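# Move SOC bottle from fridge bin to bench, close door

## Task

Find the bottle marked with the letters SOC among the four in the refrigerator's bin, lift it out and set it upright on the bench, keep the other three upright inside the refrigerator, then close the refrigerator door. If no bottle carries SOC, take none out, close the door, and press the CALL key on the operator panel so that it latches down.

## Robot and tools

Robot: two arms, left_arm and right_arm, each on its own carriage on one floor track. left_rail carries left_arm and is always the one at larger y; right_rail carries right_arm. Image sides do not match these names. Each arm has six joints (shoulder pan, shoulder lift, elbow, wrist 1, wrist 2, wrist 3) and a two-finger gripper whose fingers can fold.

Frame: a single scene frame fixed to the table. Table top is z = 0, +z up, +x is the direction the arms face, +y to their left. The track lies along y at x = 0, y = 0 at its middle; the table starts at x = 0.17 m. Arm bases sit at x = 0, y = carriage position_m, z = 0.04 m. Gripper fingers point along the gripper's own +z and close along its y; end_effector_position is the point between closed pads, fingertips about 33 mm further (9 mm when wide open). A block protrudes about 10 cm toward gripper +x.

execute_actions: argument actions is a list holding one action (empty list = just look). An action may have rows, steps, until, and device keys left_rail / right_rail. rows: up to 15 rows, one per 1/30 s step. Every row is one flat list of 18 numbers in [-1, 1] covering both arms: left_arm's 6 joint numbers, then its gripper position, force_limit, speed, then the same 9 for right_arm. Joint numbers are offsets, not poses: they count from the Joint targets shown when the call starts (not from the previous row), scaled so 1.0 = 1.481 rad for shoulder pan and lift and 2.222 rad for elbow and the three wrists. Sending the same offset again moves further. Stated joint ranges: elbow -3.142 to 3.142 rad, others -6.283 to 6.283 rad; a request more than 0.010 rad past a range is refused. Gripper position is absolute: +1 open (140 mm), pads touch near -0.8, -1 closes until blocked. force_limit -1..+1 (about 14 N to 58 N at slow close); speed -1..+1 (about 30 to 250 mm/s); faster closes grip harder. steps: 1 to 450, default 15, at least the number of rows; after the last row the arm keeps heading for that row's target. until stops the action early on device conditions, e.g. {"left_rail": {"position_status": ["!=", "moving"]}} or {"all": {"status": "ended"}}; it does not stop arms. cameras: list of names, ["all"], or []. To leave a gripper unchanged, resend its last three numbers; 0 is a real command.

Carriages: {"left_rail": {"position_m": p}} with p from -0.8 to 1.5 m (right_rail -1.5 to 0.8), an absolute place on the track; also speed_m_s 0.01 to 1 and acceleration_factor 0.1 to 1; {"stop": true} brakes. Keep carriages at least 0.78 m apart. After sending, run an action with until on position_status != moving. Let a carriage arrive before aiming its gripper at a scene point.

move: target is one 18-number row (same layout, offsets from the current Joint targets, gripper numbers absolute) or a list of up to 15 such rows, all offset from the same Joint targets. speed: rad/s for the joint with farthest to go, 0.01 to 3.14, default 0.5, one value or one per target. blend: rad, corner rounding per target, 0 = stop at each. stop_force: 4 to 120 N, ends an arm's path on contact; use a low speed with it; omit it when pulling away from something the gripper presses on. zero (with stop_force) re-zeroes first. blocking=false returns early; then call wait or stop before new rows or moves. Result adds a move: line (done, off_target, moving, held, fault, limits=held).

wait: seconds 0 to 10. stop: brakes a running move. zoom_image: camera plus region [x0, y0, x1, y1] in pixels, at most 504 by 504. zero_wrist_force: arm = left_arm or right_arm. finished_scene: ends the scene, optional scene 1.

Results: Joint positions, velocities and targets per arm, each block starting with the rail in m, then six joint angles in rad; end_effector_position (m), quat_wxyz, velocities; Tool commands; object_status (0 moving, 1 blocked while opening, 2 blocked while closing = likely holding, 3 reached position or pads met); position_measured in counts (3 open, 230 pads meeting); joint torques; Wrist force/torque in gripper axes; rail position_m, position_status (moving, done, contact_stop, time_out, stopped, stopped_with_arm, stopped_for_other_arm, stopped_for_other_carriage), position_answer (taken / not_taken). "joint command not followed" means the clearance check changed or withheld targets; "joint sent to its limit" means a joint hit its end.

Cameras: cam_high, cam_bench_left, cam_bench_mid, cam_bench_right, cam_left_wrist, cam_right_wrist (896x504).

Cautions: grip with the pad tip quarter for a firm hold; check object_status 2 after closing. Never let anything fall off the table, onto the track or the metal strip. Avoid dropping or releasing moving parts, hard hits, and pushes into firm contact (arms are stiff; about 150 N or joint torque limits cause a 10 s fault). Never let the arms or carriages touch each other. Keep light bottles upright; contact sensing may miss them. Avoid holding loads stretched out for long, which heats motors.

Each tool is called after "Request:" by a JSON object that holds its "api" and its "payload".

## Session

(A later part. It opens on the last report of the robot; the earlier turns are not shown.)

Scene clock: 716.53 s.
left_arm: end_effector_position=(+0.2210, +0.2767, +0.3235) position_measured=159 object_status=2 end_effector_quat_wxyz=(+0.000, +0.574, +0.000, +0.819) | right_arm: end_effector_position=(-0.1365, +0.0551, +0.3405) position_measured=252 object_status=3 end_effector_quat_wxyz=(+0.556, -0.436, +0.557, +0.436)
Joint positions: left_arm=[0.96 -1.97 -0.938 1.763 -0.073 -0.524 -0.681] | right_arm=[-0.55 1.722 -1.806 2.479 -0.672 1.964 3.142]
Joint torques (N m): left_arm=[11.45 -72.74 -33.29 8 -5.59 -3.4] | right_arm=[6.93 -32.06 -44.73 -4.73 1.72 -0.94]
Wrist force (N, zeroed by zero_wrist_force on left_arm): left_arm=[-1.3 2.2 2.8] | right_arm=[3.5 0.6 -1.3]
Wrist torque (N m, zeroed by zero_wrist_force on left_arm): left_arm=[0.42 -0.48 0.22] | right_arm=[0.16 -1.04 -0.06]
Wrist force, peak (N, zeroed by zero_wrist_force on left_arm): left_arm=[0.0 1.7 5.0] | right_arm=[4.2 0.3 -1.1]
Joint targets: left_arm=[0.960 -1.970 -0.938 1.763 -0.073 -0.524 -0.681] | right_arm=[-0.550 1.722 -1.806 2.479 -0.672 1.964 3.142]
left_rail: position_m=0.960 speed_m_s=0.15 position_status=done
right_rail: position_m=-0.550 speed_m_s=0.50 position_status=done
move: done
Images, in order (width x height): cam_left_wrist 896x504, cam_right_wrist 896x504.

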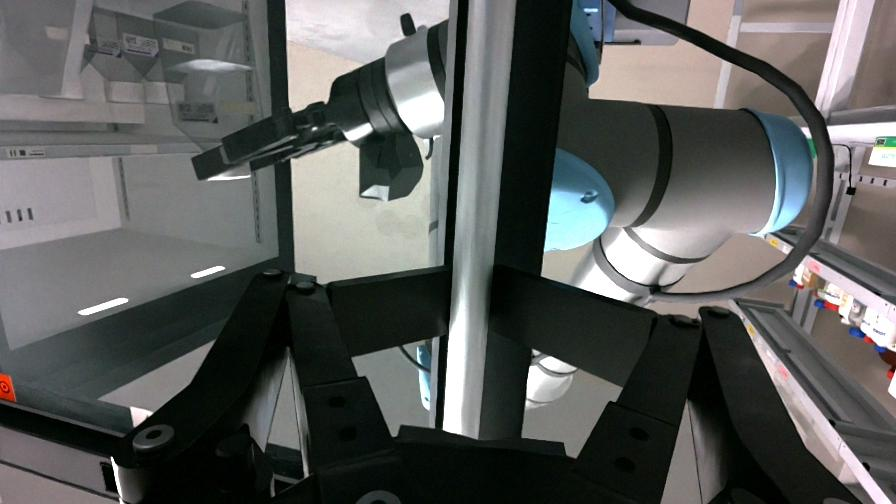

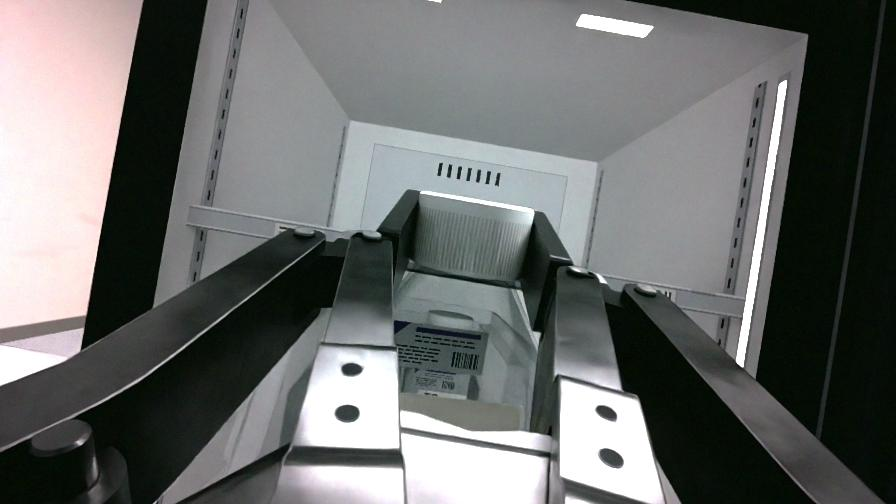

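Request:
{"api": "move", "payload": {"target": [[-0.0326,-0.2159,0.0396,-0.2796,0.0334,0.3473,-1,-0.01,-1,0,0,0,0,0,0,-0.98,0.3,-0.5],[-0.0082,-0.3571,0.0686,-0.5572,-0.0302,0.6526,-1,-0.01,-1,0,0,0,0,0,0,-0.98,0.3,-0.5]], "speed": 0.2, "blend": [0.05,0], "cameras": ["cam_right_wrist"]}}

Request:
{"api": "execute_actions", "payload": {"actions": [{"left_rail":{"position_m":1.34,"speed_m_s":0.15},"steps":200,"until":{"left_rail":{"position_status":["!=","moving"]}}}]}}

Request:
{"api": "move", "payload": {"target": [[0.1755,0.0068,0.0502,-0.2328,0.0587,0.2046,-1,-0.01,-1,0,0,0,0,0,0,-0.98,0.3,-0.5],[0.1755,0.1130,0.0869,-0.3278,0.0587,0.2046,-1,-0.01,-1,0,0,0,0,0,0,-0.98,0.3,-0.5]], "speed": [0.2,0.1], "cameras": ["cam_right_wrist","cam_bench_left"]}}

Scene clock: 731.97 s.
left_arm: end_effector_position=(+0.2007, +0.2768, +0.3599) position_measured=159 object_status=2 end_effector_quat_wxyz=(+0.000, +0.843, +0.001, +0.537) | right_arm: end_effector_position=(-0.1365, +0.0551, +0.3405) position_measured=252 object_status=3 end_effector_quat_wxyz=(+0.556, -0.436, +0.557, +0.436)
Joint positions: left_arm=[0.96 -1.982 -1.466 1.916 -1.311 -0.591 0.769] | right_arm=[-0.55 1.722 -1.806 2.479 -0.672 1.964 3.142]
Joint torques (N m): left_arm=[13.52 -81.16 -37.45 -6.26 -0.11 2.55] | right_arm=[9.48 -31.17 -44.41 -4.53 1.75 -0.69]
Wrist force (N, zeroed by zero_wrist_force on left_arm): left_arm=[0.4 1.4 4.2] | right_arm=[3.8 0.5 -1.2]
Wrist torque (N m, zeroed by zero_wrist_force on left_arm): left_arm=[0.03 -0.87 -0.02] | right_arm=[0.15 -1.12 -0.06]
Wrist force, peak (N, zeroed by zero_wrist_force on left_arm): left_arm=[-0.2 2.1 4.7] | right_arm=[4.1 0.5 -1.4]
Joint targets: left_arm=[0.960 -1.982 -1.467 1.916 -1.311 -0.591 0.769] | right_arm=[-0.550 1.722 -1.806 2.479 -0.672 1.964 3.142]
left_rail: position_m=0.960 speed_m_s=0.15 position_status=done
right_rail: position_m=-0.550 speed_m_s=0.50 position_status=done
move: done
Images, in order (width x height): cam_right_wrist 896x504.

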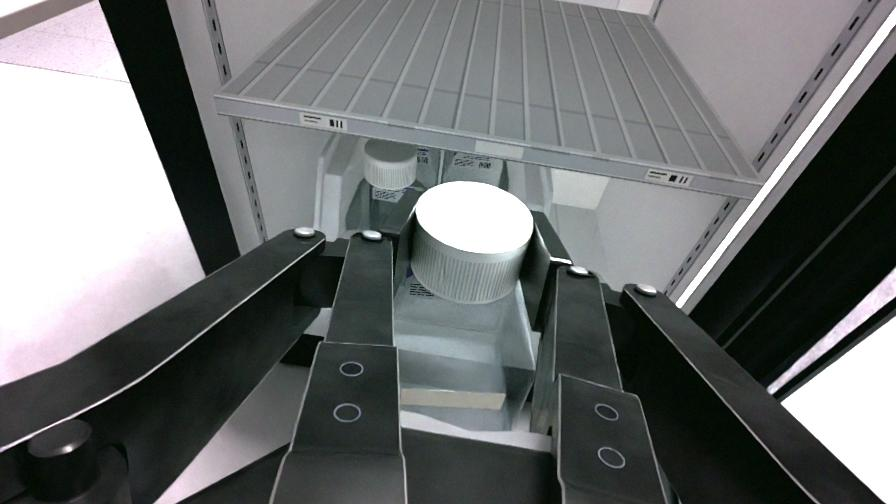

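Scene clock: 735.57 s.
left_arm: end_effector_position=(+0.2007, +0.6568, +0.3599) position_measured=159 object_status=2 end_effector_quat_wxyz=(+0.000, +0.844, +0.001, +0.537) | right_arm: end_effector_position=(-0.1365, +0.0551, +0.3405) position_measured=252 object_status=3 end_effector_quat_wxyz=(+0.556, -0.436, +0.557, +0.436)
Joint positions: left_arm=[1.34 -1.982 -1.467 1.916 -1.311 -0.591 0.769] | right_arm=[-0.55 1.722 -1.806 2.479 -0.672 1.964 3.142]
Joint torques (N m): left_arm=[7.3 -70.59 -47.4 -5.04 2.13 2.54] | right_arm=[8.43 -31.43 -44.47 -4.92 1.57 -0.67]
Wrist force (N, zeroed by zero_wrist_force on left_arm): left_arm=[0.4 1.7 4.4] | right_arm=[4.0 0.5 -1.1]
Wrist torque (N m, zeroed by zero_wrist_force on left_arm): left_arm=[0.09 -0.87 -0.02] | right_arm=[0.16 -1.15 -0.06]
Wrist force, peak (N, zeroed by zero_wrist_force on left_arm): left_arm=[0.0 2.0 4.8] | right_arm=[4.1 0.5 -1.3]
Joint targets: left_arm=[1.340 -1.982 -1.467 1.916 -1.311 -0.591 0.769] | right_arm=[-0.550 1.722 -1.806 2.479 -0.672 1.964 3.142]
Tool commands: left_gripper/position=-1.0 left_gripper/force_limit=-0.01 left_gripper/speed=-1.0 right_gripper/position=-0.98 right_gripper/force_limit=+0.3 right_gripper/speed=-0.5
left_rail: position_m=1.340 speed_m_s=0.15 position_status=done
right_rail: position_m=-0.550 speed_m_s=0.50 position_status=done

Scene clock: 741.30 s.
left_arm: end_effector_position=(+0.3803, +0.6539, +0.2147) position_measured=159 object_status=2 end_effector_quat_wxyz=(-0.012, +0.842, -0.007, +0.539) end_effector_velocity=(+0.000, +0.000, -0.001) end_effector_angular_velocity=(-0.002, -0.001, -0.001) | right_arm: end_effector_position=(-0.1365, +0.0551, +0.3405) position_measured=252 object_status=3 end_effector_quat_wxyz=(+0.556, -0.436, +0.557, +0.436)
Joint positions: left_arm=[1.34 -1.722 -1.3 2.109 -2.039 -0.461 1.224] | right_arm=[-0.55 1.722 -1.806 2.479 -0.672 1.964 3.142]
Joint velocities: left_arm=[0 0 0.001 0.001 -0.005 0.001 0.001] | right_arm=[within noise]
Joint torques (N m): left_arm=[12.96 -50.69 -28.71 -7.75 6.89 2.77] | right_arm=[7.19 -31.66 -44.55 -4.9 1.67 -0.51]
Wrist force (N, zeroed by zero_wrist_force on left_arm): left_arm=[0.1 1.8 4.3] | right_arm=[3.8 0.4 -1.2]
Wrist torque (N m, zeroed by zero_wrist_force on left_arm): left_arm=[0.06 -0.83 -0.03] | right_arm=[0.11 -1.10 -0.06]
Wrist force, peak (N, zeroed by zero_wrist_force on left_arm): left_arm=[0.6 1.5 5.1] | right_arm=[4.1 0.6 -1.4]
Joint targets: left_arm=[1.340 -1.722 -1.299 2.109 -2.040 -0.461 1.224] | right_arm=[-0.550 1.722 -1.806 2.479 -0.672 1.964 3.142]
left_rail: position_m=1.340 speed_m_s=0.15 position_status=done
right_rail: position_m=-0.550 speed_m_s=0.50 position_status=done
move: done
Images, in order (width x height): cam_bench_left 896x504, cam_right_wrist 896x504.

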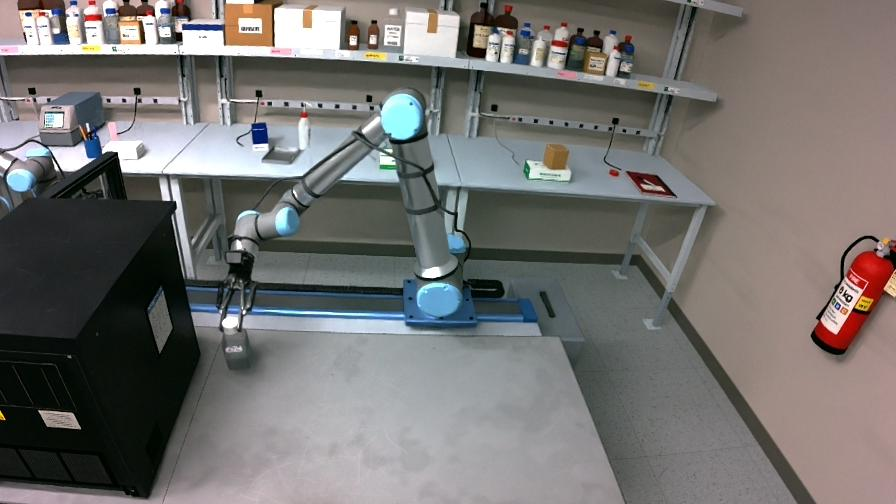

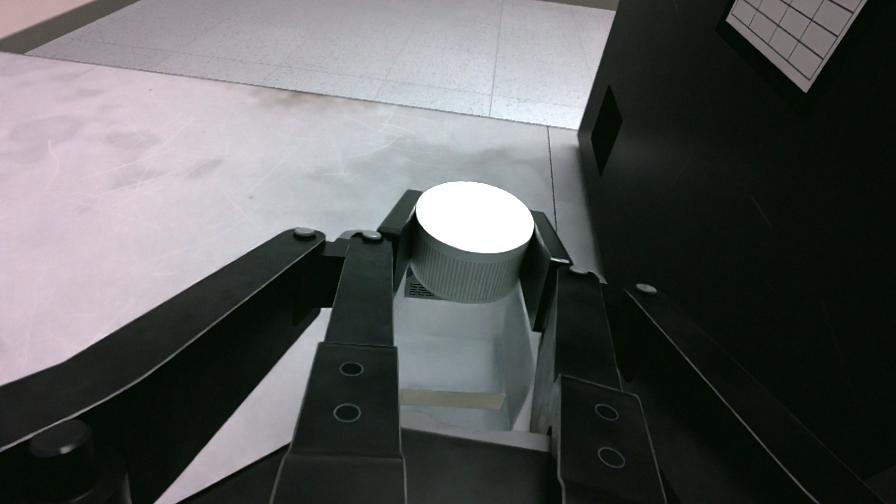

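Request:
{"api": "move", "payload": {"target": [0,0.0389,0.0174,-0.0558,0,0,-1,-0.01,-1,0,0,0,0,0,0,-0.98,0.3,-0.5], "speed": 0.03, "stop_force": 4}}

Request:
{"api": "move", "payload": {"target": [0,0,0,0,0,0,-0.98,0.0,-1,0,0,0,0,0,0,-0.98,0.3,-0.5], "cameras": ["cam_right_wrist"]}}

Scene clock: 748.13 s.
left_arm: end_effector_position=(+0.3807, +0.6564, +0.1731) position_measured=159 object_status=2 end_effector_quat_wxyz=(-0.001, +0.843, +0.000, +0.537) | right_arm: end_effector_position=(-0.1365, +0.0551, +0.3405) position_measured=252 object_status=3 end_effector_quat_wxyz=(+0.556, -0.436, +0.557, +0.436)
Joint positions: left_arm=[1.34 -1.722 -1.246 2.144 -2.154 -0.461 1.224] | right_arm=[-0.55 1.722 -1.806 2.479 -0.672 1.964 3.142]
Joint torques (N m): left_arm=[9.94 -88.58 -38.43 -0.49 1.15 1.17] | right_arm=[7.73 -32.14 -44.56 -4.8 1.72 -0.4]
Wrist force (N, zeroed by zero_wrist_force on left_arm): left_arm=[0.9 1.9 4.2] | right_arm=[3.9 0.2 -1.3]
Wrist torque (N m, zeroed by zero_wrist_force on left_arm): left_arm=[0.06 -0.83 -0.07] | right_arm=[0.09 -1.12 -0.06]
Wrist force, peak (N, zeroed by zero_wrist_force on left_arm): left_arm=[8.6 -0.2 -1.6] | right_arm=[4.1 0.5 -1.4]
Joint targets: left_arm=[1.340 -1.722 -1.246 2.144 -2.154 -0.461 1.224] | right_arm=[-0.550 1.722 -1.806 2.479 -0.672 1.964 3.142]
left_rail: position_m=1.340 speed_m_s=0.15 position_status=done
right_rail: position_m=-0.550 speed_m_s=0.50 position_status=done
move: contact (left_arm)

Scene clock: 748.63 s.
left_arm: end_effector_position=(+0.3807, +0.6564, +0.1731) position_measured=161 object_status=2 end_effector_quat_wxyz=(-0.001, +0.843, +0.000, +0.537) | right_arm: end_effector_position=(-0.1365, +0.0551, +0.3405) position_measured=252 object_status=3 end_effector_quat_wxyz=(+0.556, -0.436, +0.557, +0.436)
Joint positions: left_arm=[1.34 -1.722 -1.246 2.144 -2.154 -0.461 1.224] | right_arm=[-0.55 1.722 -1.806 2.479 -0.672 1.964 3.142]
Joint torques (N m): left_arm=[9.99 -89.64 -39 -0.95 2.06 1.54] | right_arm=[8 -31.79 -45.05 -4.69 1.67 -0.44]
Wrist force (N, zeroed by zero_wrist_force on left_arm): left_arm=[1.2 1.7 3.8] | right_arm=[3.7 0.5 -1.1]
Wrist torque (N m, zeroed by zero_wrist_force on left_arm): left_arm=[0.07 -0.84 -0.06] | right_arm=[0.15 -1.07 -0.06]
Wrist force, peak (N, zeroed by zero_wrist_force on left_arm): left_arm=[0.8 2.0 4.2] | right_arm=[3.9 0.6 -1.2]
Joint targets: left_arm=[1.340 -1.722 -1.246 2.144 -2.154 -0.461 1.224] | right_arm=[-0.550 1.722 -1.806 2.479 -0.672 1.964 3.142]
left_rail: position_m=1.340 speed_m_s=0.15 position_status=done
right_rail: position_m=-0.550 speed_m_s=0.50 position_status=done
move: done
Images, in order (width x height): cam_right_wrist 896x504.

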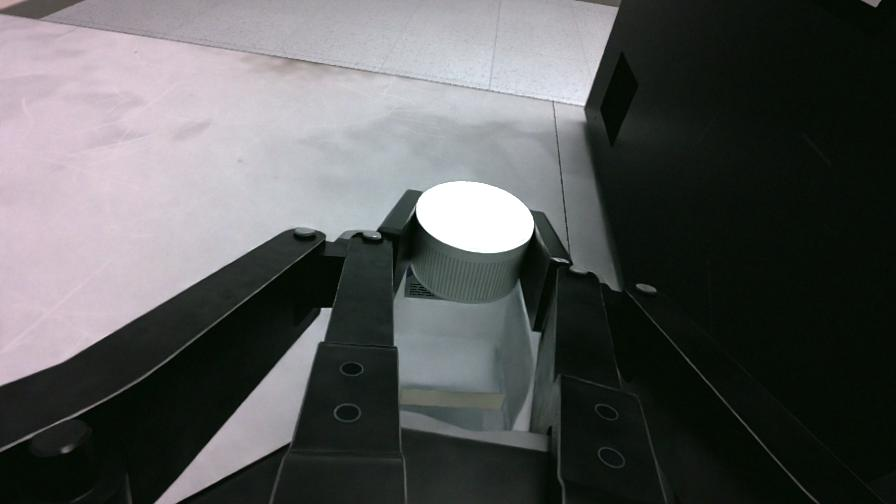

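Request:
{"api": "move", "payload": {"target": [0,0,0,0,0,0,-1,1,-1,0,0,0,0,0,0,-0.98,0.3,-0.5], "cameras": ["cam_right_wrist"]}}

Scene clock: 750.33 s.
left_arm: end_effector_position=(+0.3807, +0.6564, +0.1731) position_measured=162 object_status=2 end_effector_quat_wxyz=(-0.001, +0.843, +0.000, +0.537) | right_arm: end_effector_position=(-0.1365, +0.0551, +0.3405) position_measured=252 object_status=3 end_effector_quat_wxyz=(+0.556, -0.436, +0.557, +0.436)
Joint positions: left_arm=[1.34 -1.722 -1.246 2.144 -2.154 -0.461 1.224] | right_arm=[-0.55 1.722 -1.806 2.479 -0.672 1.964 3.142]
Joint torques (N m): left_arm=[8.45 -86.21 -38.84 -0.79 4.38 0.56] | right_arm=[7.83 -32.24 -44.46 -4.77 1.69 -0.5]
Wrist force (N, zeroed by zero_wrist_force on left_arm): left_arm=[1.6 1.4 3.7] | right_arm=[3.6 0.8 -1.1]
Wrist torque (N m, zeroed by zero_wrist_force on left_arm): left_arm=[0.04 -0.85 -0.04] | right_arm=[0.21 -1.05 -0.06]
Wrist force, peak (N, zeroed by zero_wrist_force on left_arm): left_arm=[1.4 1.8 4.0] | right_arm=[4.1 0.5 -1.4]
Joint targets: left_arm=[1.340 -1.722 -1.246 2.144 -2.154 -0.461 1.224] | right_arm=[-0.550 1.722 -1.806 2.479 -0.672 1.964 3.142]
left_rail: position_m=1.340 speed_m_s=0.15 position_status=done
right_rail: position_m=-0.550 speed_m_s=0.50 position_status=done
move: done
Images, in order (width x height): cam_right_wrist 896x504.

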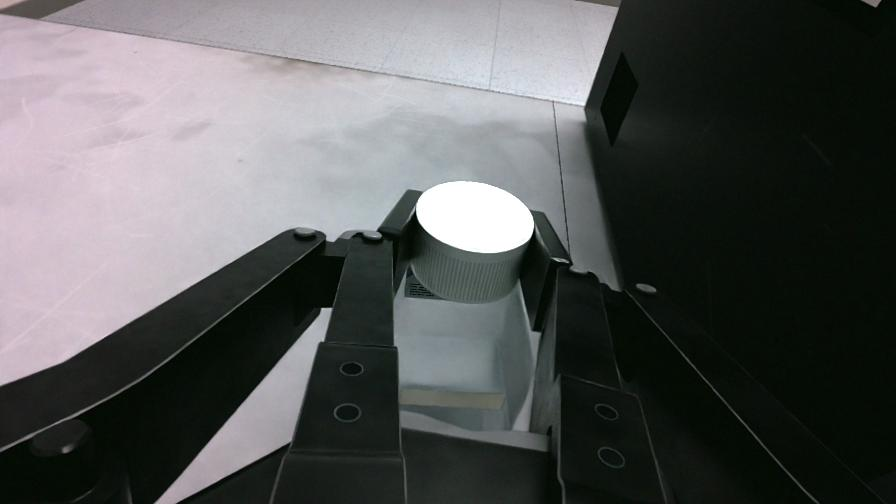

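Request:
{"api": "move", "payload": {"target": [[0,-0.1423,-0.0524,0.1465,0,0,-1,1,-1,0,0,0,0,0,0,-0.98,0.3,-0.5],[-0.1757,-0.1488,-0.1026,0.3792,-0.0583,-0.2046,-1,1,-1,0,0,0,0,0,0,-0.98,0.3,-0.5]], "speed": 0.2, "blend": [0.03,0]}}

Request:
{"api": "move", "payload": {"target": [[-0.0244,0.1412,-0.0290,0.2776,0.0636,-0.3053,-1,1,-1,0,0,0,0,0,0,-0.98,0.3,-0.5],[0.0083,0.3497,-0.0695,0.5629,0.0300,-0.6527,-1,1,-1,0,0,0,0,0,0,-0.98,0.3,-0.5]], "speed": 0.2, "blend": [0.05,0], "cameras": ["cam_right_wrist","cam_bench_left"]}}

Scene clock: 765.13 s.
left_arm: end_effector_position=(+0.2008, +0.6567, +0.3595) position_measured=162 object_status=2 end_effector_quat_wxyz=(+0.000, +0.843, +0.000, +0.537) | right_arm: end_effector_position=(-0.1365, +0.0551, +0.3405) position_measured=252 object_status=3 end_effector_quat_wxyz=(+0.556, -0.436, +0.557, +0.436)
Joint positions: left_arm=[1.34 -1.982 -1.466 1.917 -1.312 -0.59 0.769] | right_arm=[-0.55 1.722 -1.806 2.479 -0.672 1.964 3.142]
Joint torques (N m): left_arm=[-11.37 -79.8 -50.66 0.69 -0.03 -3.7] | right_arm=[7.53 -32.02 -45.09 -4.6 1.73 -0.46]
Wrist force (N, zeroed by zero_wrist_force on left_arm): left_arm=[0.2 1.8 4.7] | right_arm=[3.8 0.4 -1.0]
Wrist torque (N m, zeroed by zero_wrist_force on left_arm): left_arm=[0.11 -0.83 0.21] | right_arm=[0.13 -1.12 -0.06]
Wrist force, peak (N, zeroed by zero_wrist_force on left_arm): left_arm=[0.2 1.8 5.2] | right_arm=[4.1 0.4 -1.4]
Joint targets: left_arm=[1.340 -1.982 -1.466 1.917 -1.312 -0.590 0.769] | right_arm=[-0.550 1.722 -1.806 2.479 -0.672 1.964 3.142]
left_rail: position_m=1.340 speed_m_s=0.15 position_status=done
right_rail: position_m=-0.550 speed_m_s=0.50 position_status=done
move: done

Scene clock: 773.00 s.
left_arm: end_effector_position=(+0.2211, +0.6569, +0.3320) position_measured=162 object_status=2 end_effector_quat_wxyz=(+0.000, +0.574, +0.000, +0.819) | right_arm: end_effector_position=(-0.1365, +0.0551, +0.3405) position_measured=252 object_status=3 end_effector_quat_wxyz=(+0.556, -0.436, +0.557, +0.436)
Joint positions: left_arm=[1.34 -1.97 -0.949 1.762 -0.061 -0.523 -0.681] | right_arm=[-0.55 1.722 -1.806 2.479 -0.672 1.964 3.142]
Joint torques (N m): left_arm=[13.44 -71.77 -33.92 8.95 -5.82 -2.63] | right_arm=[6.7 -32.2 -44.62 -4.74 1.46 -0.15]
Wrist force (N, zeroed by zero_wrist_force on left_arm): left_arm=[-1.3 2.1 2.7] | right_arm=[4.1 0.4 -1.3]
Wrist torque (N m, zeroed by zero_wrist_force on left_arm): left_arm=[0.40 -0.70 0.22] | right_arm=[0.12 -1.17 -0.06]
Wrist force, peak (N, zeroed by zero_wrist_force on left_arm): left_arm=[-0.3 1.8 4.8] | right_arm=[4.1 0.5 -1.3]
Joint targets: left_arm=[1.340 -1.970 -0.948 1.762 -0.061 -0.523 -0.681] | right_arm=[-0.550 1.722 -1.806 2.479 -0.672 1.964 3.142]
left_rail: position_m=1.340 speed_m_s=0.15 position_status=done
right_rail: position_m=-0.550 speed_m_s=0.50 position_status=done
move: done
Images, in order (width x height): cam_bench_left 896x504, cam_right_wrist 896x504.

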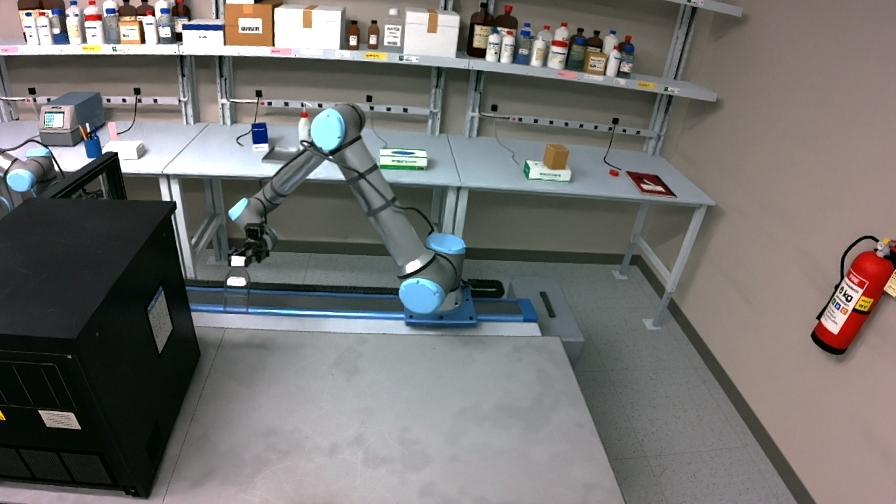

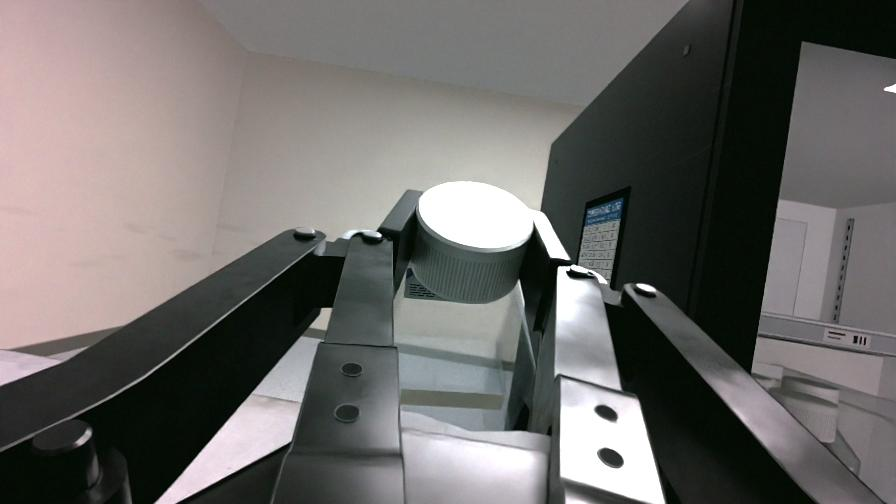

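Request:
{"api": "move", "payload": {"target": [[-0.0327,-0.2085,0.0405,-0.2853,0.0336,0.3474,-1,1,-1,0,0,0,0,0,0,-0.98,0.3,-0.5],[-0.0083,-0.3497,0.0695,-0.5629,-0.0300,0.6527,-1,1,-1,0,0,0,0,0,0,-0.98,0.3,-0.5]], "speed": 0.3, "blend": [0.05,0]}}

Request:
{"api": "execute_actions", "payload": {"actions": [{"left_rail":{"position_m":0.96,"speed_m_s":0.15},"steps":200,"until":{"left_rail":{"position_status":["!=","moving"]}}}]}}

Request:
{"api": "move", "payload": {"target": [[-0.0244,0.1412,-0.0290,0.2776,0.0636,-0.3053,-1,1,-1,0,0,0,0,0,0,-0.98,0.3,-0.5],[0.0083,0.3497,-0.0695,0.5629,0.0300,-0.6527,-1,1,-1,0,0,0,0,0,0,-0.98,0.3,-0.5]], "speed": 0.2, "blend": [0.05,0], "cameras": ["cam_right_wrist","cam_left_wrist"]}}

Scene clock: 781.47 s.
left_arm: end_effector_position=(+0.2007, +0.6568, +0.3595) position_measured=162 object_status=2 end_effector_quat_wxyz=(+0.000, +0.843, +0.000, +0.538) | right_arm: end_effector_position=(-0.1365, +0.0551, +0.3405) position_measured=252 object_status=3 end_effector_quat_wxyz=(+0.556, -0.436, +0.557, +0.436)
Joint positions: left_arm=[1.34 -1.982 -1.466 1.916 -1.311 -0.59 0.769] | right_arm=[-0.55 1.722 -1.806 2.479 -0.672 1.964 3.142]
Joint torques (N m): left_arm=[10.66 -82.25 -35.88 -5.2 -0.05 2.28] | right_arm=[9.13 -31.7 -44.49 -4.68 1.73 -0.04]
Wrist force (N, zeroed by zero_wrist_force on left_arm): left_arm=[0.2 1.5 4.5] | right_arm=[3.7 0.4 -1.4]
Wrist torque (N m, zeroed by zero_wrist_force on left_arm): left_arm=[0.04 -0.73 -0.02] | right_arm=[0.11 -1.07 -0.06]
Wrist force, peak (N, zeroed by zero_wrist_force on left_arm): left_arm=[0.0 1.9 4.8] | right_arm=[4.2 0.5 -1.3]
Joint targets: left_arm=[1.340 -1.982 -1.466 1.917 -1.312 -0.590 0.769] | right_arm=[-0.550 1.722 -1.806 2.479 -0.672 1.964 3.142]
left_rail: position_m=1.340 speed_m_s=0.15 position_status=done
right_rail: position_m=-0.550 speed_m_s=0.50 position_status=done
move: done

Scene clock: 785.07 s.
left_arm: end_effector_position=(+0.2007, +0.2768, +0.3595) position_measured=162 object_status=2 end_effector_quat_wxyz=(+0.000, +0.843, +0.000, +0.537) | right_arm: end_effector_position=(-0.1365, +0.0551, +0.3405) position_measured=252 object_status=3 end_effector_quat_wxyz=(+0.556, -0.436, +0.557, +0.436)
Joint positions: left_arm=[0.96 -1.982 -1.466 1.917 -1.312 -0.59 0.769] | right_arm=[-0.55 1.722 -1.806 2.479 -0.672 1.964 3.142]
Joint torques (N m): left_arm=[6.07 -79.26 -44.54 -4.12 1.54 2.05] | right_arm=[7.65 -31.9 -44.89 -4.85 1.54 0.07]
Wrist force (N, zeroed by zero_wrist_force on left_arm): left_arm=[0.3 1.6 4.5] | right_arm=[3.8 0.3 -1.1]
Wrist torque (N m, zeroed by zero_wrist_force on left_arm): left_arm=[0.06 -0.75 -0.01] | right_arm=[0.08 -1.09 -0.06]
Wrist force, peak (N, zeroed by zero_wrist_force on left_arm): left_arm=[-0.2 2.4 4.9] | right_arm=[4.1 0.3 -1.4]
Joint targets: left_arm=[0.960 -1.982 -1.466 1.917 -1.312 -0.590 0.769] | right_arm=[-0.550 1.722 -1.806 2.479 -0.672 1.964 3.142]
Tool commands: left_gripper/position=-1.0 left_gripper/force_limit=+1.0 left_gripper/speed=-1.0 right_gripper/position=-0.98 right_gripper/force_limit=+0.3 right_gripper/speed=-0.5
left_rail: position_m=0.960 speed_m_s=0.15 position_status=done
right_rail: position_m=-0.550 speed_m_s=0.50 position_status=done

Scene clock: 792.93 s.
left_arm: end_effector_position=(+0.2211, +0.2769, +0.3320) position_measured=162 object_status=2 end_effector_quat_wxyz=(+0.000, +0.574, +0.000, +0.819) | right_arm: end_effector_position=(-0.1365, +0.0551, +0.3405) position_measured=252 object_status=3 end_effector_quat_wxyz=(+0.556, -0.436, +0.557, +0.436)
Joint positions: left_arm=[0.96 -1.97 -0.949 1.762 -0.061 -0.523 -0.681] | right_arm=[-0.55 1.722 -1.806 2.479 -0.672 1.964 3.142]
Joint torques (N m): left_arm=[13.91 -72.08 -33.59 8.64 -5.95 -2.8] | right_arm=[7.45 -32.3 -44.18 -4.73 1.87 -0.06]
Wrist force (N, zeroed by zero_wrist_force on left_arm): left_arm=[-1.5 2.3 2.8] | right_arm=[3.7 0.5 -1.2]
Wrist torque (N m, zeroed by zero_wrist_force on left_arm): left_arm=[0.44 -0.56 0.22] | right_arm=[0.15 -1.08 -0.06]
Wrist force, peak (N, zeroed by zero_wrist_force on left_arm): left_arm=[0.5 1.8 4.8] | right_arm=[4.1 0.7 -1.5]
Joint targets: left_arm=[0.960 -1.970 -0.948 1.762 -0.061 -0.523 -0.681] | right_arm=[-0.550 1.722 -1.806 2.479 -0.672 1.964 3.142]
left_rail: position_m=0.960 speed_m_s=0.15 position_status=done
right_rail: position_m=-0.550 speed_m_s=0.50 position_status=done
move: done
Images, in order (width x height): cam_left_wrist 896x504, cam_right_wrist 896x504.

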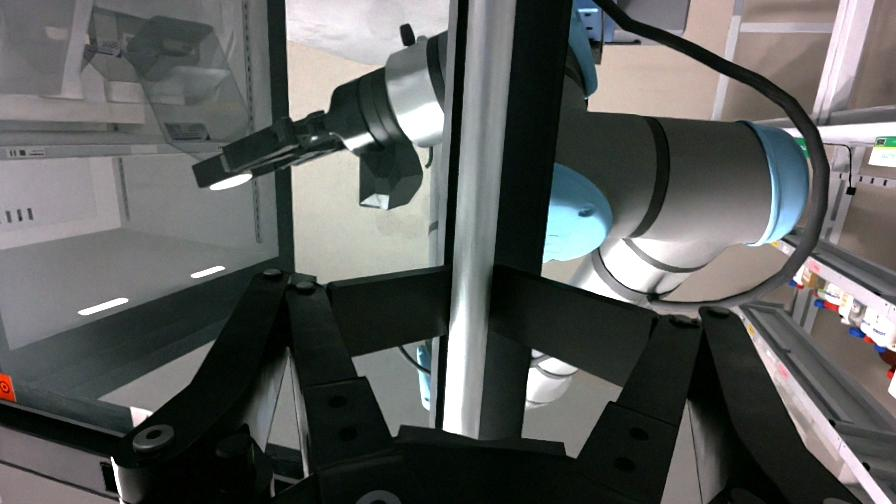

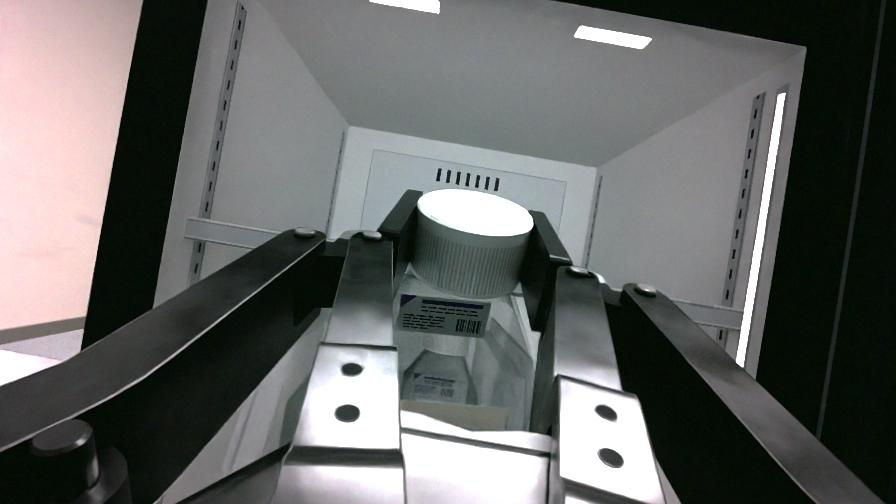

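Request:
{"api": "move", "payload": {"target": [0.0519,0.0311,0.0001,0.0250,0.0237,-0.0523,-1,1,-1,0,0,0,0,0,0,-0.98,0.3,-0.5], "speed": 0.05, "stop_force": 6, "cameras": ["cam_right_wrist","cam_left_wrist"]}}

Scene clock: 797.50 s.
left_arm: end_effector_position=(+0.2587, +0.2761, +0.3144) position_measured=162 object_status=2 end_effector_quat_wxyz=(+0.000, +0.573, +0.000, +0.820) | right_arm: end_effector_position=(-0.1365, +0.0551, +0.3405) position_measured=252 object_status=3 end_effector_quat_wxyz=(+0.556, -0.436, +0.557, +0.436)
Joint positions: left_arm=[0.96 -1.917 -0.916 1.762 -0.022 -0.487 -0.762] | right_arm=[-0.55 1.722 -1.806 2.479 -0.672 1.964 3.142]
Joint torques (N m): left_arm=[-6.04 -105.64 -18.92 0.39 -4.36 1.73] | right_arm=[7.49 -33.45 -44.93 -4.61 1.79 0.37]
Wrist force (N, zeroed by zero_wrist_force on left_arm): left_arm=[2.2 2.5 3.1] | right_arm=[4.2 1.4 -1.6]
Wrist torque (N m, zeroed by zero_wrist_force on left_arm): left_arm=[0.47 0.27 0.15] | right_arm=[0.19 -1.14 -0.05]
Wrist force, peak (N, zeroed by zero_wrist_force on left_arm): left_arm=[23.4 6.8 2.5] | right_arm=[4.2 1.4 -1.6]
Joint targets: left_arm=[0.960 -1.917 -0.916 1.762 -0.022 -0.487 -0.762] | right_arm=[-0.550 1.722 -1.806 2.479 -0.672 1.964 3.142]
left_rail: position_m=0.960 speed_m_s=0.15 position_status=done
right_rail: position_m=-0.550 speed_m_s=0.50 position_status=done
move: contact (left_arm); left_arm: the wrist 3 is farthest, 0.035 rad from its target
Images, in order (width x height): cam_left_wrist 896x504, cam_right_wrist 896x504.

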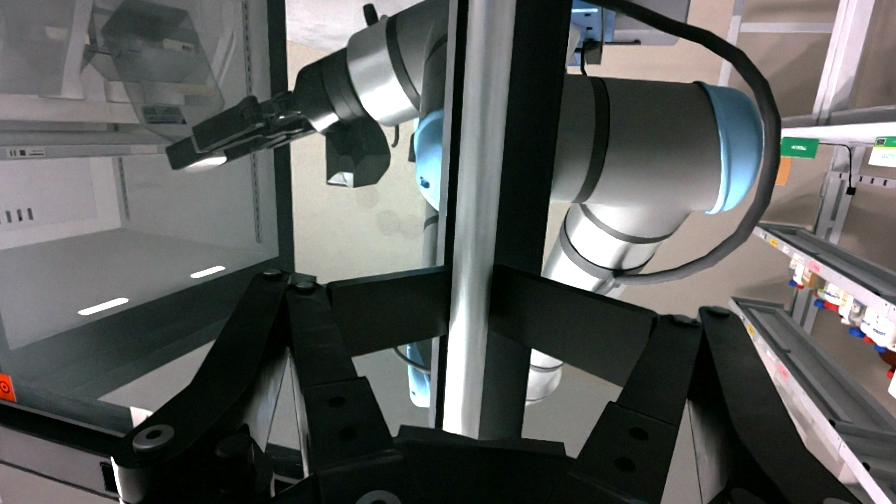

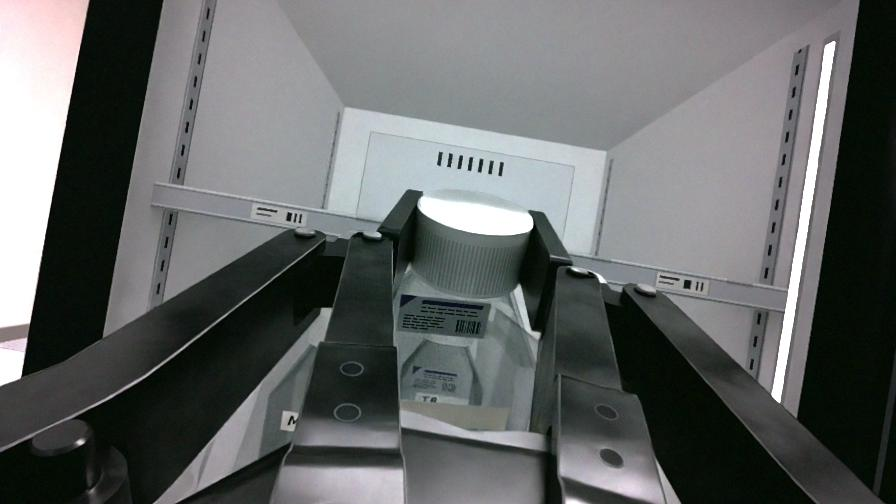

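Request:
{"api": "move", "payload": {"target": [[-0.0332,0.0638,-0.0131,0.0418,-0.0709,-0.0509,-1,1,-1,0,0,0,0,0,0,-0.98,0.3,-0.5],[0.0053,0.0847,-0.0131,0.0578,-0.0575,-0.0881,-1,1,-1,0,0,0,0,0,0,-0.98,0.3,-0.5]], "speed": 0.06, "stop_force": 12, "cameras": ["cam_right_wrist","cam_left_wrist"]}}

Scene clock: 810.57 s.
left_arm: end_effector_position=(+0.2395, +0.2770, +0.3044) position_measured=162 object_status=2 end_effector_quat_wxyz=(+0.000, +0.500, +0.000, +0.866) | right_arm: end_effector_position=(-0.1365, +0.0551, +0.3405) position_measured=252 object_status=3 end_effector_quat_wxyz=(+0.556, -0.436, +0.557, +0.436)
Joint positions: left_arm=[0.96 -1.909 -0.791 1.733 0.106 -0.615 -0.958] | right_arm=[-0.55 1.722 -1.806 2.479 -0.672 1.964 3.142]
Joint torques (N m): left_arm=[14.87 -80.16 -27.96 9.14 -1.16 -3.36] | right_arm=[7.62 -31.37 -44.47 -4.95 1.66 -0.06]
Wrist force (N, zeroed by zero_wrist_force on left_arm): left_arm=[-4.0 2.3 2.0] | right_arm=[3.6 1.2 -1.4]
Wrist torque (N m, zeroed by zero_wrist_force on left_arm): left_arm=[0.50 0.10 0.24] | right_arm=[0.15 -1.01 -0.06]
Wrist force, peak (N, zeroed by zero_wrist_force on left_arm): left_arm=[-4.2 2.7 2.9] | right_arm=[4.3 1.4 -1.6]
Joint targets: left_arm=[0.960 -1.909 -0.791 1.733 0.106 -0.615 -0.958] | right_arm=[-0.550 1.722 -1.806 2.479 -0.672 1.964 3.142]
left_rail: position_m=0.960 speed_m_s=0.15 position_status=done
right_rail: position_m=-0.550 speed_m_s=0.50 position_status=done
move: done
Images, in order (width x height): cam_left_wrist 896x504, cam_right_wrist 896x504.

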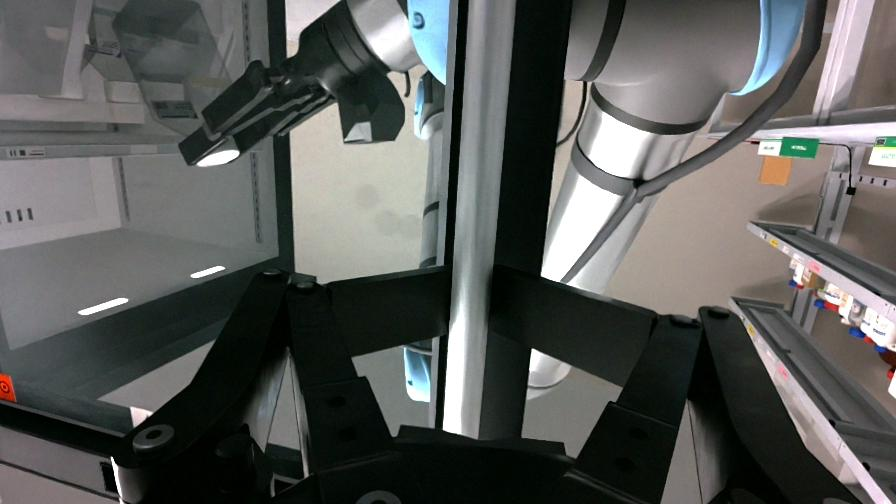

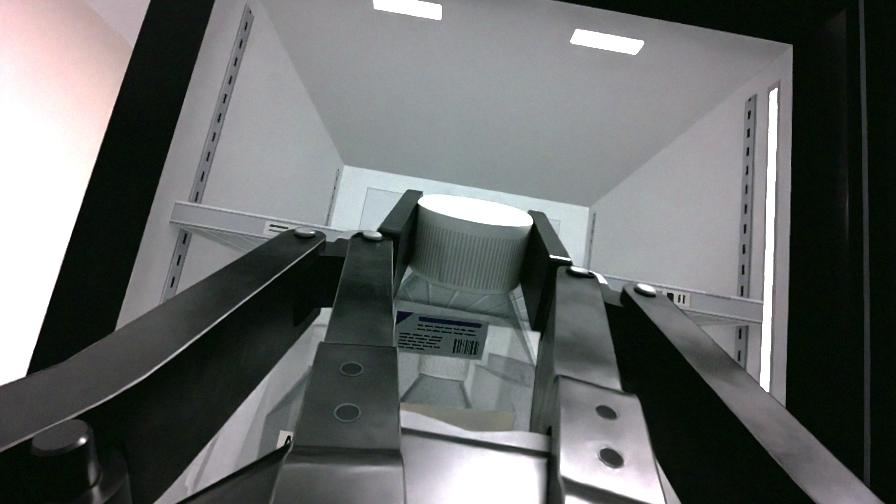

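Request:
{"api": "zoom_image", "payload": {"camera": "cam_left_wrist", "region": [0, 0, 280, 190]}}

Scaled by 1.800 from the camera's 896x504 image, which has a finer 1280x720 frame.

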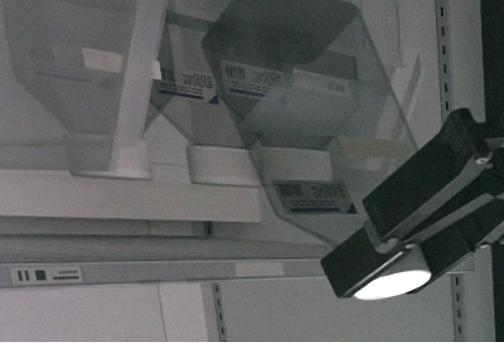

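Request:
{"api": "move", "payload": {"target": [0.0279,0.0243,-0.0025,0.0100,0.0089,-0.0288,-1,1,-1,0,0,0,0,0,0,-0.98,0.3,-0.5], "speed": 0.03, "stop_force": 25, "cameras": ["cam_right_wrist","cam_left_wrist"]}}

Scene clock: 823.83 s.
left_arm: end_effector_position=(+0.2419, +0.2768, +0.3029) position_measured=162 object_status=2 end_effector_quat_wxyz=(+0.000, +0.500, +0.000, +0.866) | right_arm: end_effector_position=(-0.1365, +0.0551, +0.3405) position_measured=252 object_status=3 end_effector_quat_wxyz=(+0.556, -0.436, +0.557, +0.436)
Joint positions: left_arm=[0.96 -1.905 -0.788 1.733 0.108 -0.613 -0.963] | right_arm=[-0.55 1.722 -1.806 2.479 -0.672 1.964 3.142]
Joint torques (N m): left_arm=[-1.71 -108.23 -9.16 -1.05 -0.55 2.6] | right_arm=[7.92 -31.52 -44.22 -4.63 1.86 0.05]
Wrist force (N, zeroed by zero_wrist_force on left_arm): left_arm=[16.8 4.8 4.2] | right_arm=[3.7 1.1 -1.6]
Wrist torque (N m, zeroed by zero_wrist_force on left_arm): left_arm=[0.32 0.69 0.14] | right_arm=[0.12 -1.03 -0.06]
Wrist force, peak (N, zeroed by zero_wrist_force on left_arm): left_arm=[29.9 7.3 3.2] | right_arm=[4.2 1.5 -1.7]
Joint targets: left_arm=[0.960 -1.905 -0.788 1.733 0.108 -0.613 -0.963] | right_arm=[-0.550 1.722 -1.806 2.479 -0.672 1.964 3.142]
left_rail: position_m=0.960 speed_m_s=0.15 position_status=done
right_rail: position_m=-0.550 speed_m_s=0.50 position_status=done
move: contact (left_arm); left_arm: the wrist 3 is farthest, 0.059 rad from its target
Images, in order (width x height): cam_left_wrist 896x504, cam_right_wrist 896x504.

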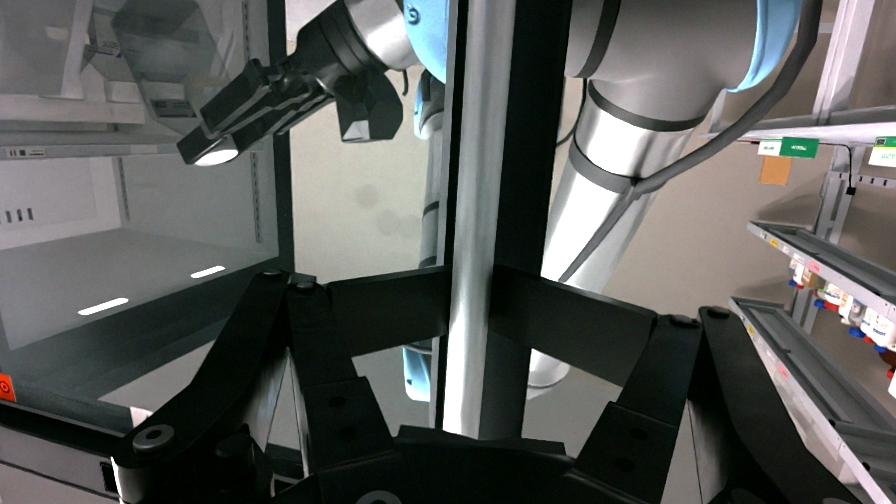

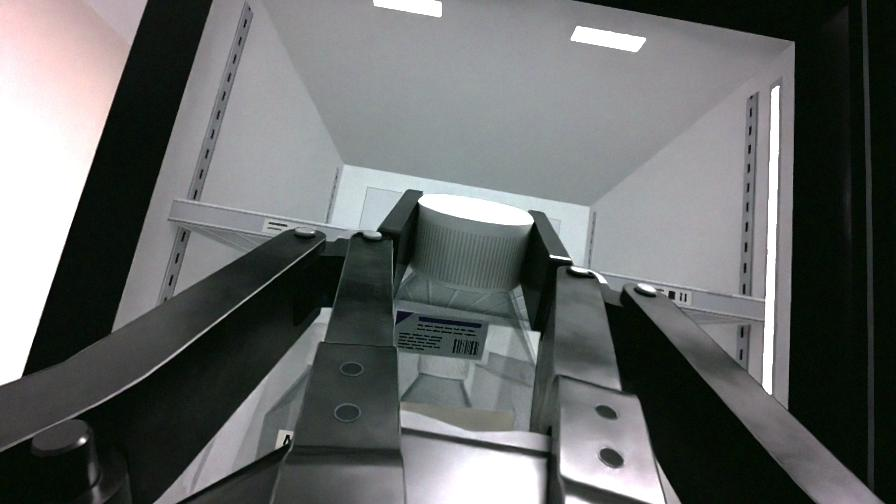

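Request:
{"api": "move", "payload": {"target": [[-0.0158,-0.0165,0.0005,-0.0018,-0.0052,0.0153,-1,1,-1,0,0,0,0,0,0,-0.98,0.3,-0.5],[0.0068,-0.0124,0.0001,0.0142,0.0023,-0.0072,-1,1,-1,0,0,0,0,0,0,-0.98,0.3,-0.5],[0.0473,0.0078,-0.0033,0.0401,0.0143,-0.0504,-1,1,-1,0,0,0,0,0,0,-0.98,0.3,-0.5]], "speed": 0.05, "stop_force": 10, "cameras": ["cam_right_wrist","cam_left_wrist"]}}

Scene clock: 843.70 s.
left_arm: end_effector_position=(+0.2416, +0.2769, +0.3032) position_measured=162 object_status=2 end_effector_quat_wxyz=(+0.000, +0.500, +0.000, +0.866) | right_arm: end_effector_position=(-0.1365, +0.0551, +0.3405) position_measured=252 object_status=3 end_effector_quat_wxyz=(+0.556, -0.436, +0.557, +0.436)
Joint positions: left_arm=[0.96 -1.906 -0.788 1.733 0.108 -0.613 -0.963] | right_arm=[-0.55 1.722 -1.806 2.479 -0.672 1.964 3.142]
Joint torques (N m): left_arm=[15.99 -69.85 -23.65 6.5 2.98 -3.24] | right_arm=[7.18 -32.06 -44.09 -4.69 2.05 0.09]
Wrist force (N, zeroed by zero_wrist_force on left_arm): left_arm=[14.6 4.0 2.2] | right_arm=[4.2 0.8 -1.5]
Wrist torque (N m, zeroed by zero_wrist_force on left_arm): left_arm=[0.20 -0.57 0.11] | right_arm=[0.13 -1.09 -0.05]
Wrist force, peak (N, zeroed by zero_wrist_force on left_arm): left_arm=[17.3 5.4 4.1] | right_arm=[4.3 1.2 -2.0]
Joint targets: left_arm=[0.960 -1.906 -0.788 1.733 0.108 -0.613 -0.963] | right_arm=[-0.550 1.722 -1.806 2.479 -0.672 1.964 3.142]
left_rail: position_m=0.960 speed_m_s=0.15 position_status=done
right_rail: position_m=-0.550 speed_m_s=0.50 position_status=done
move: contact (left_arm); path passed 0 of 3 targets; left_arm: the wrist 3 is farthest, 0.112 rad from its target
Images, in order (width x height): cam_left_wrist 896x504, cam_right_wrist 896x504.

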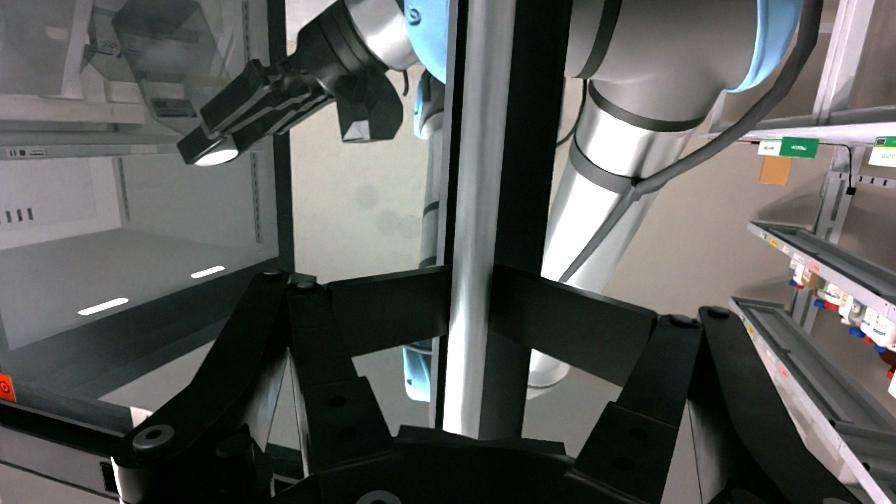

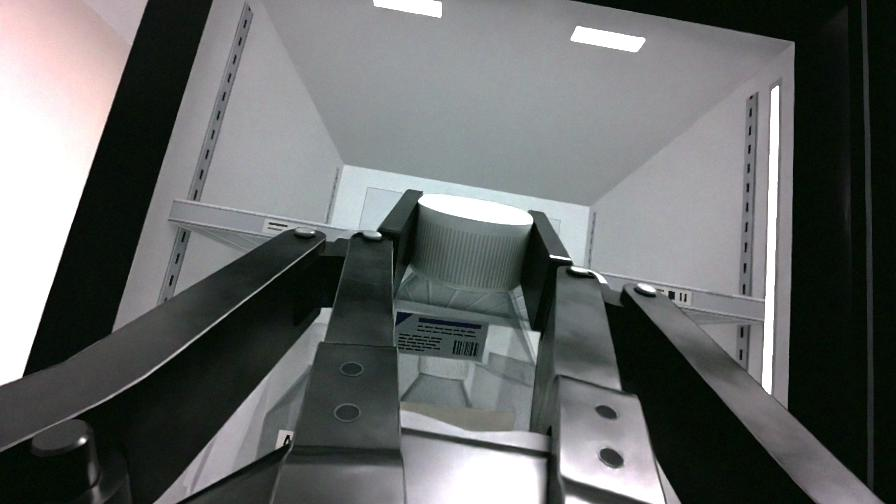

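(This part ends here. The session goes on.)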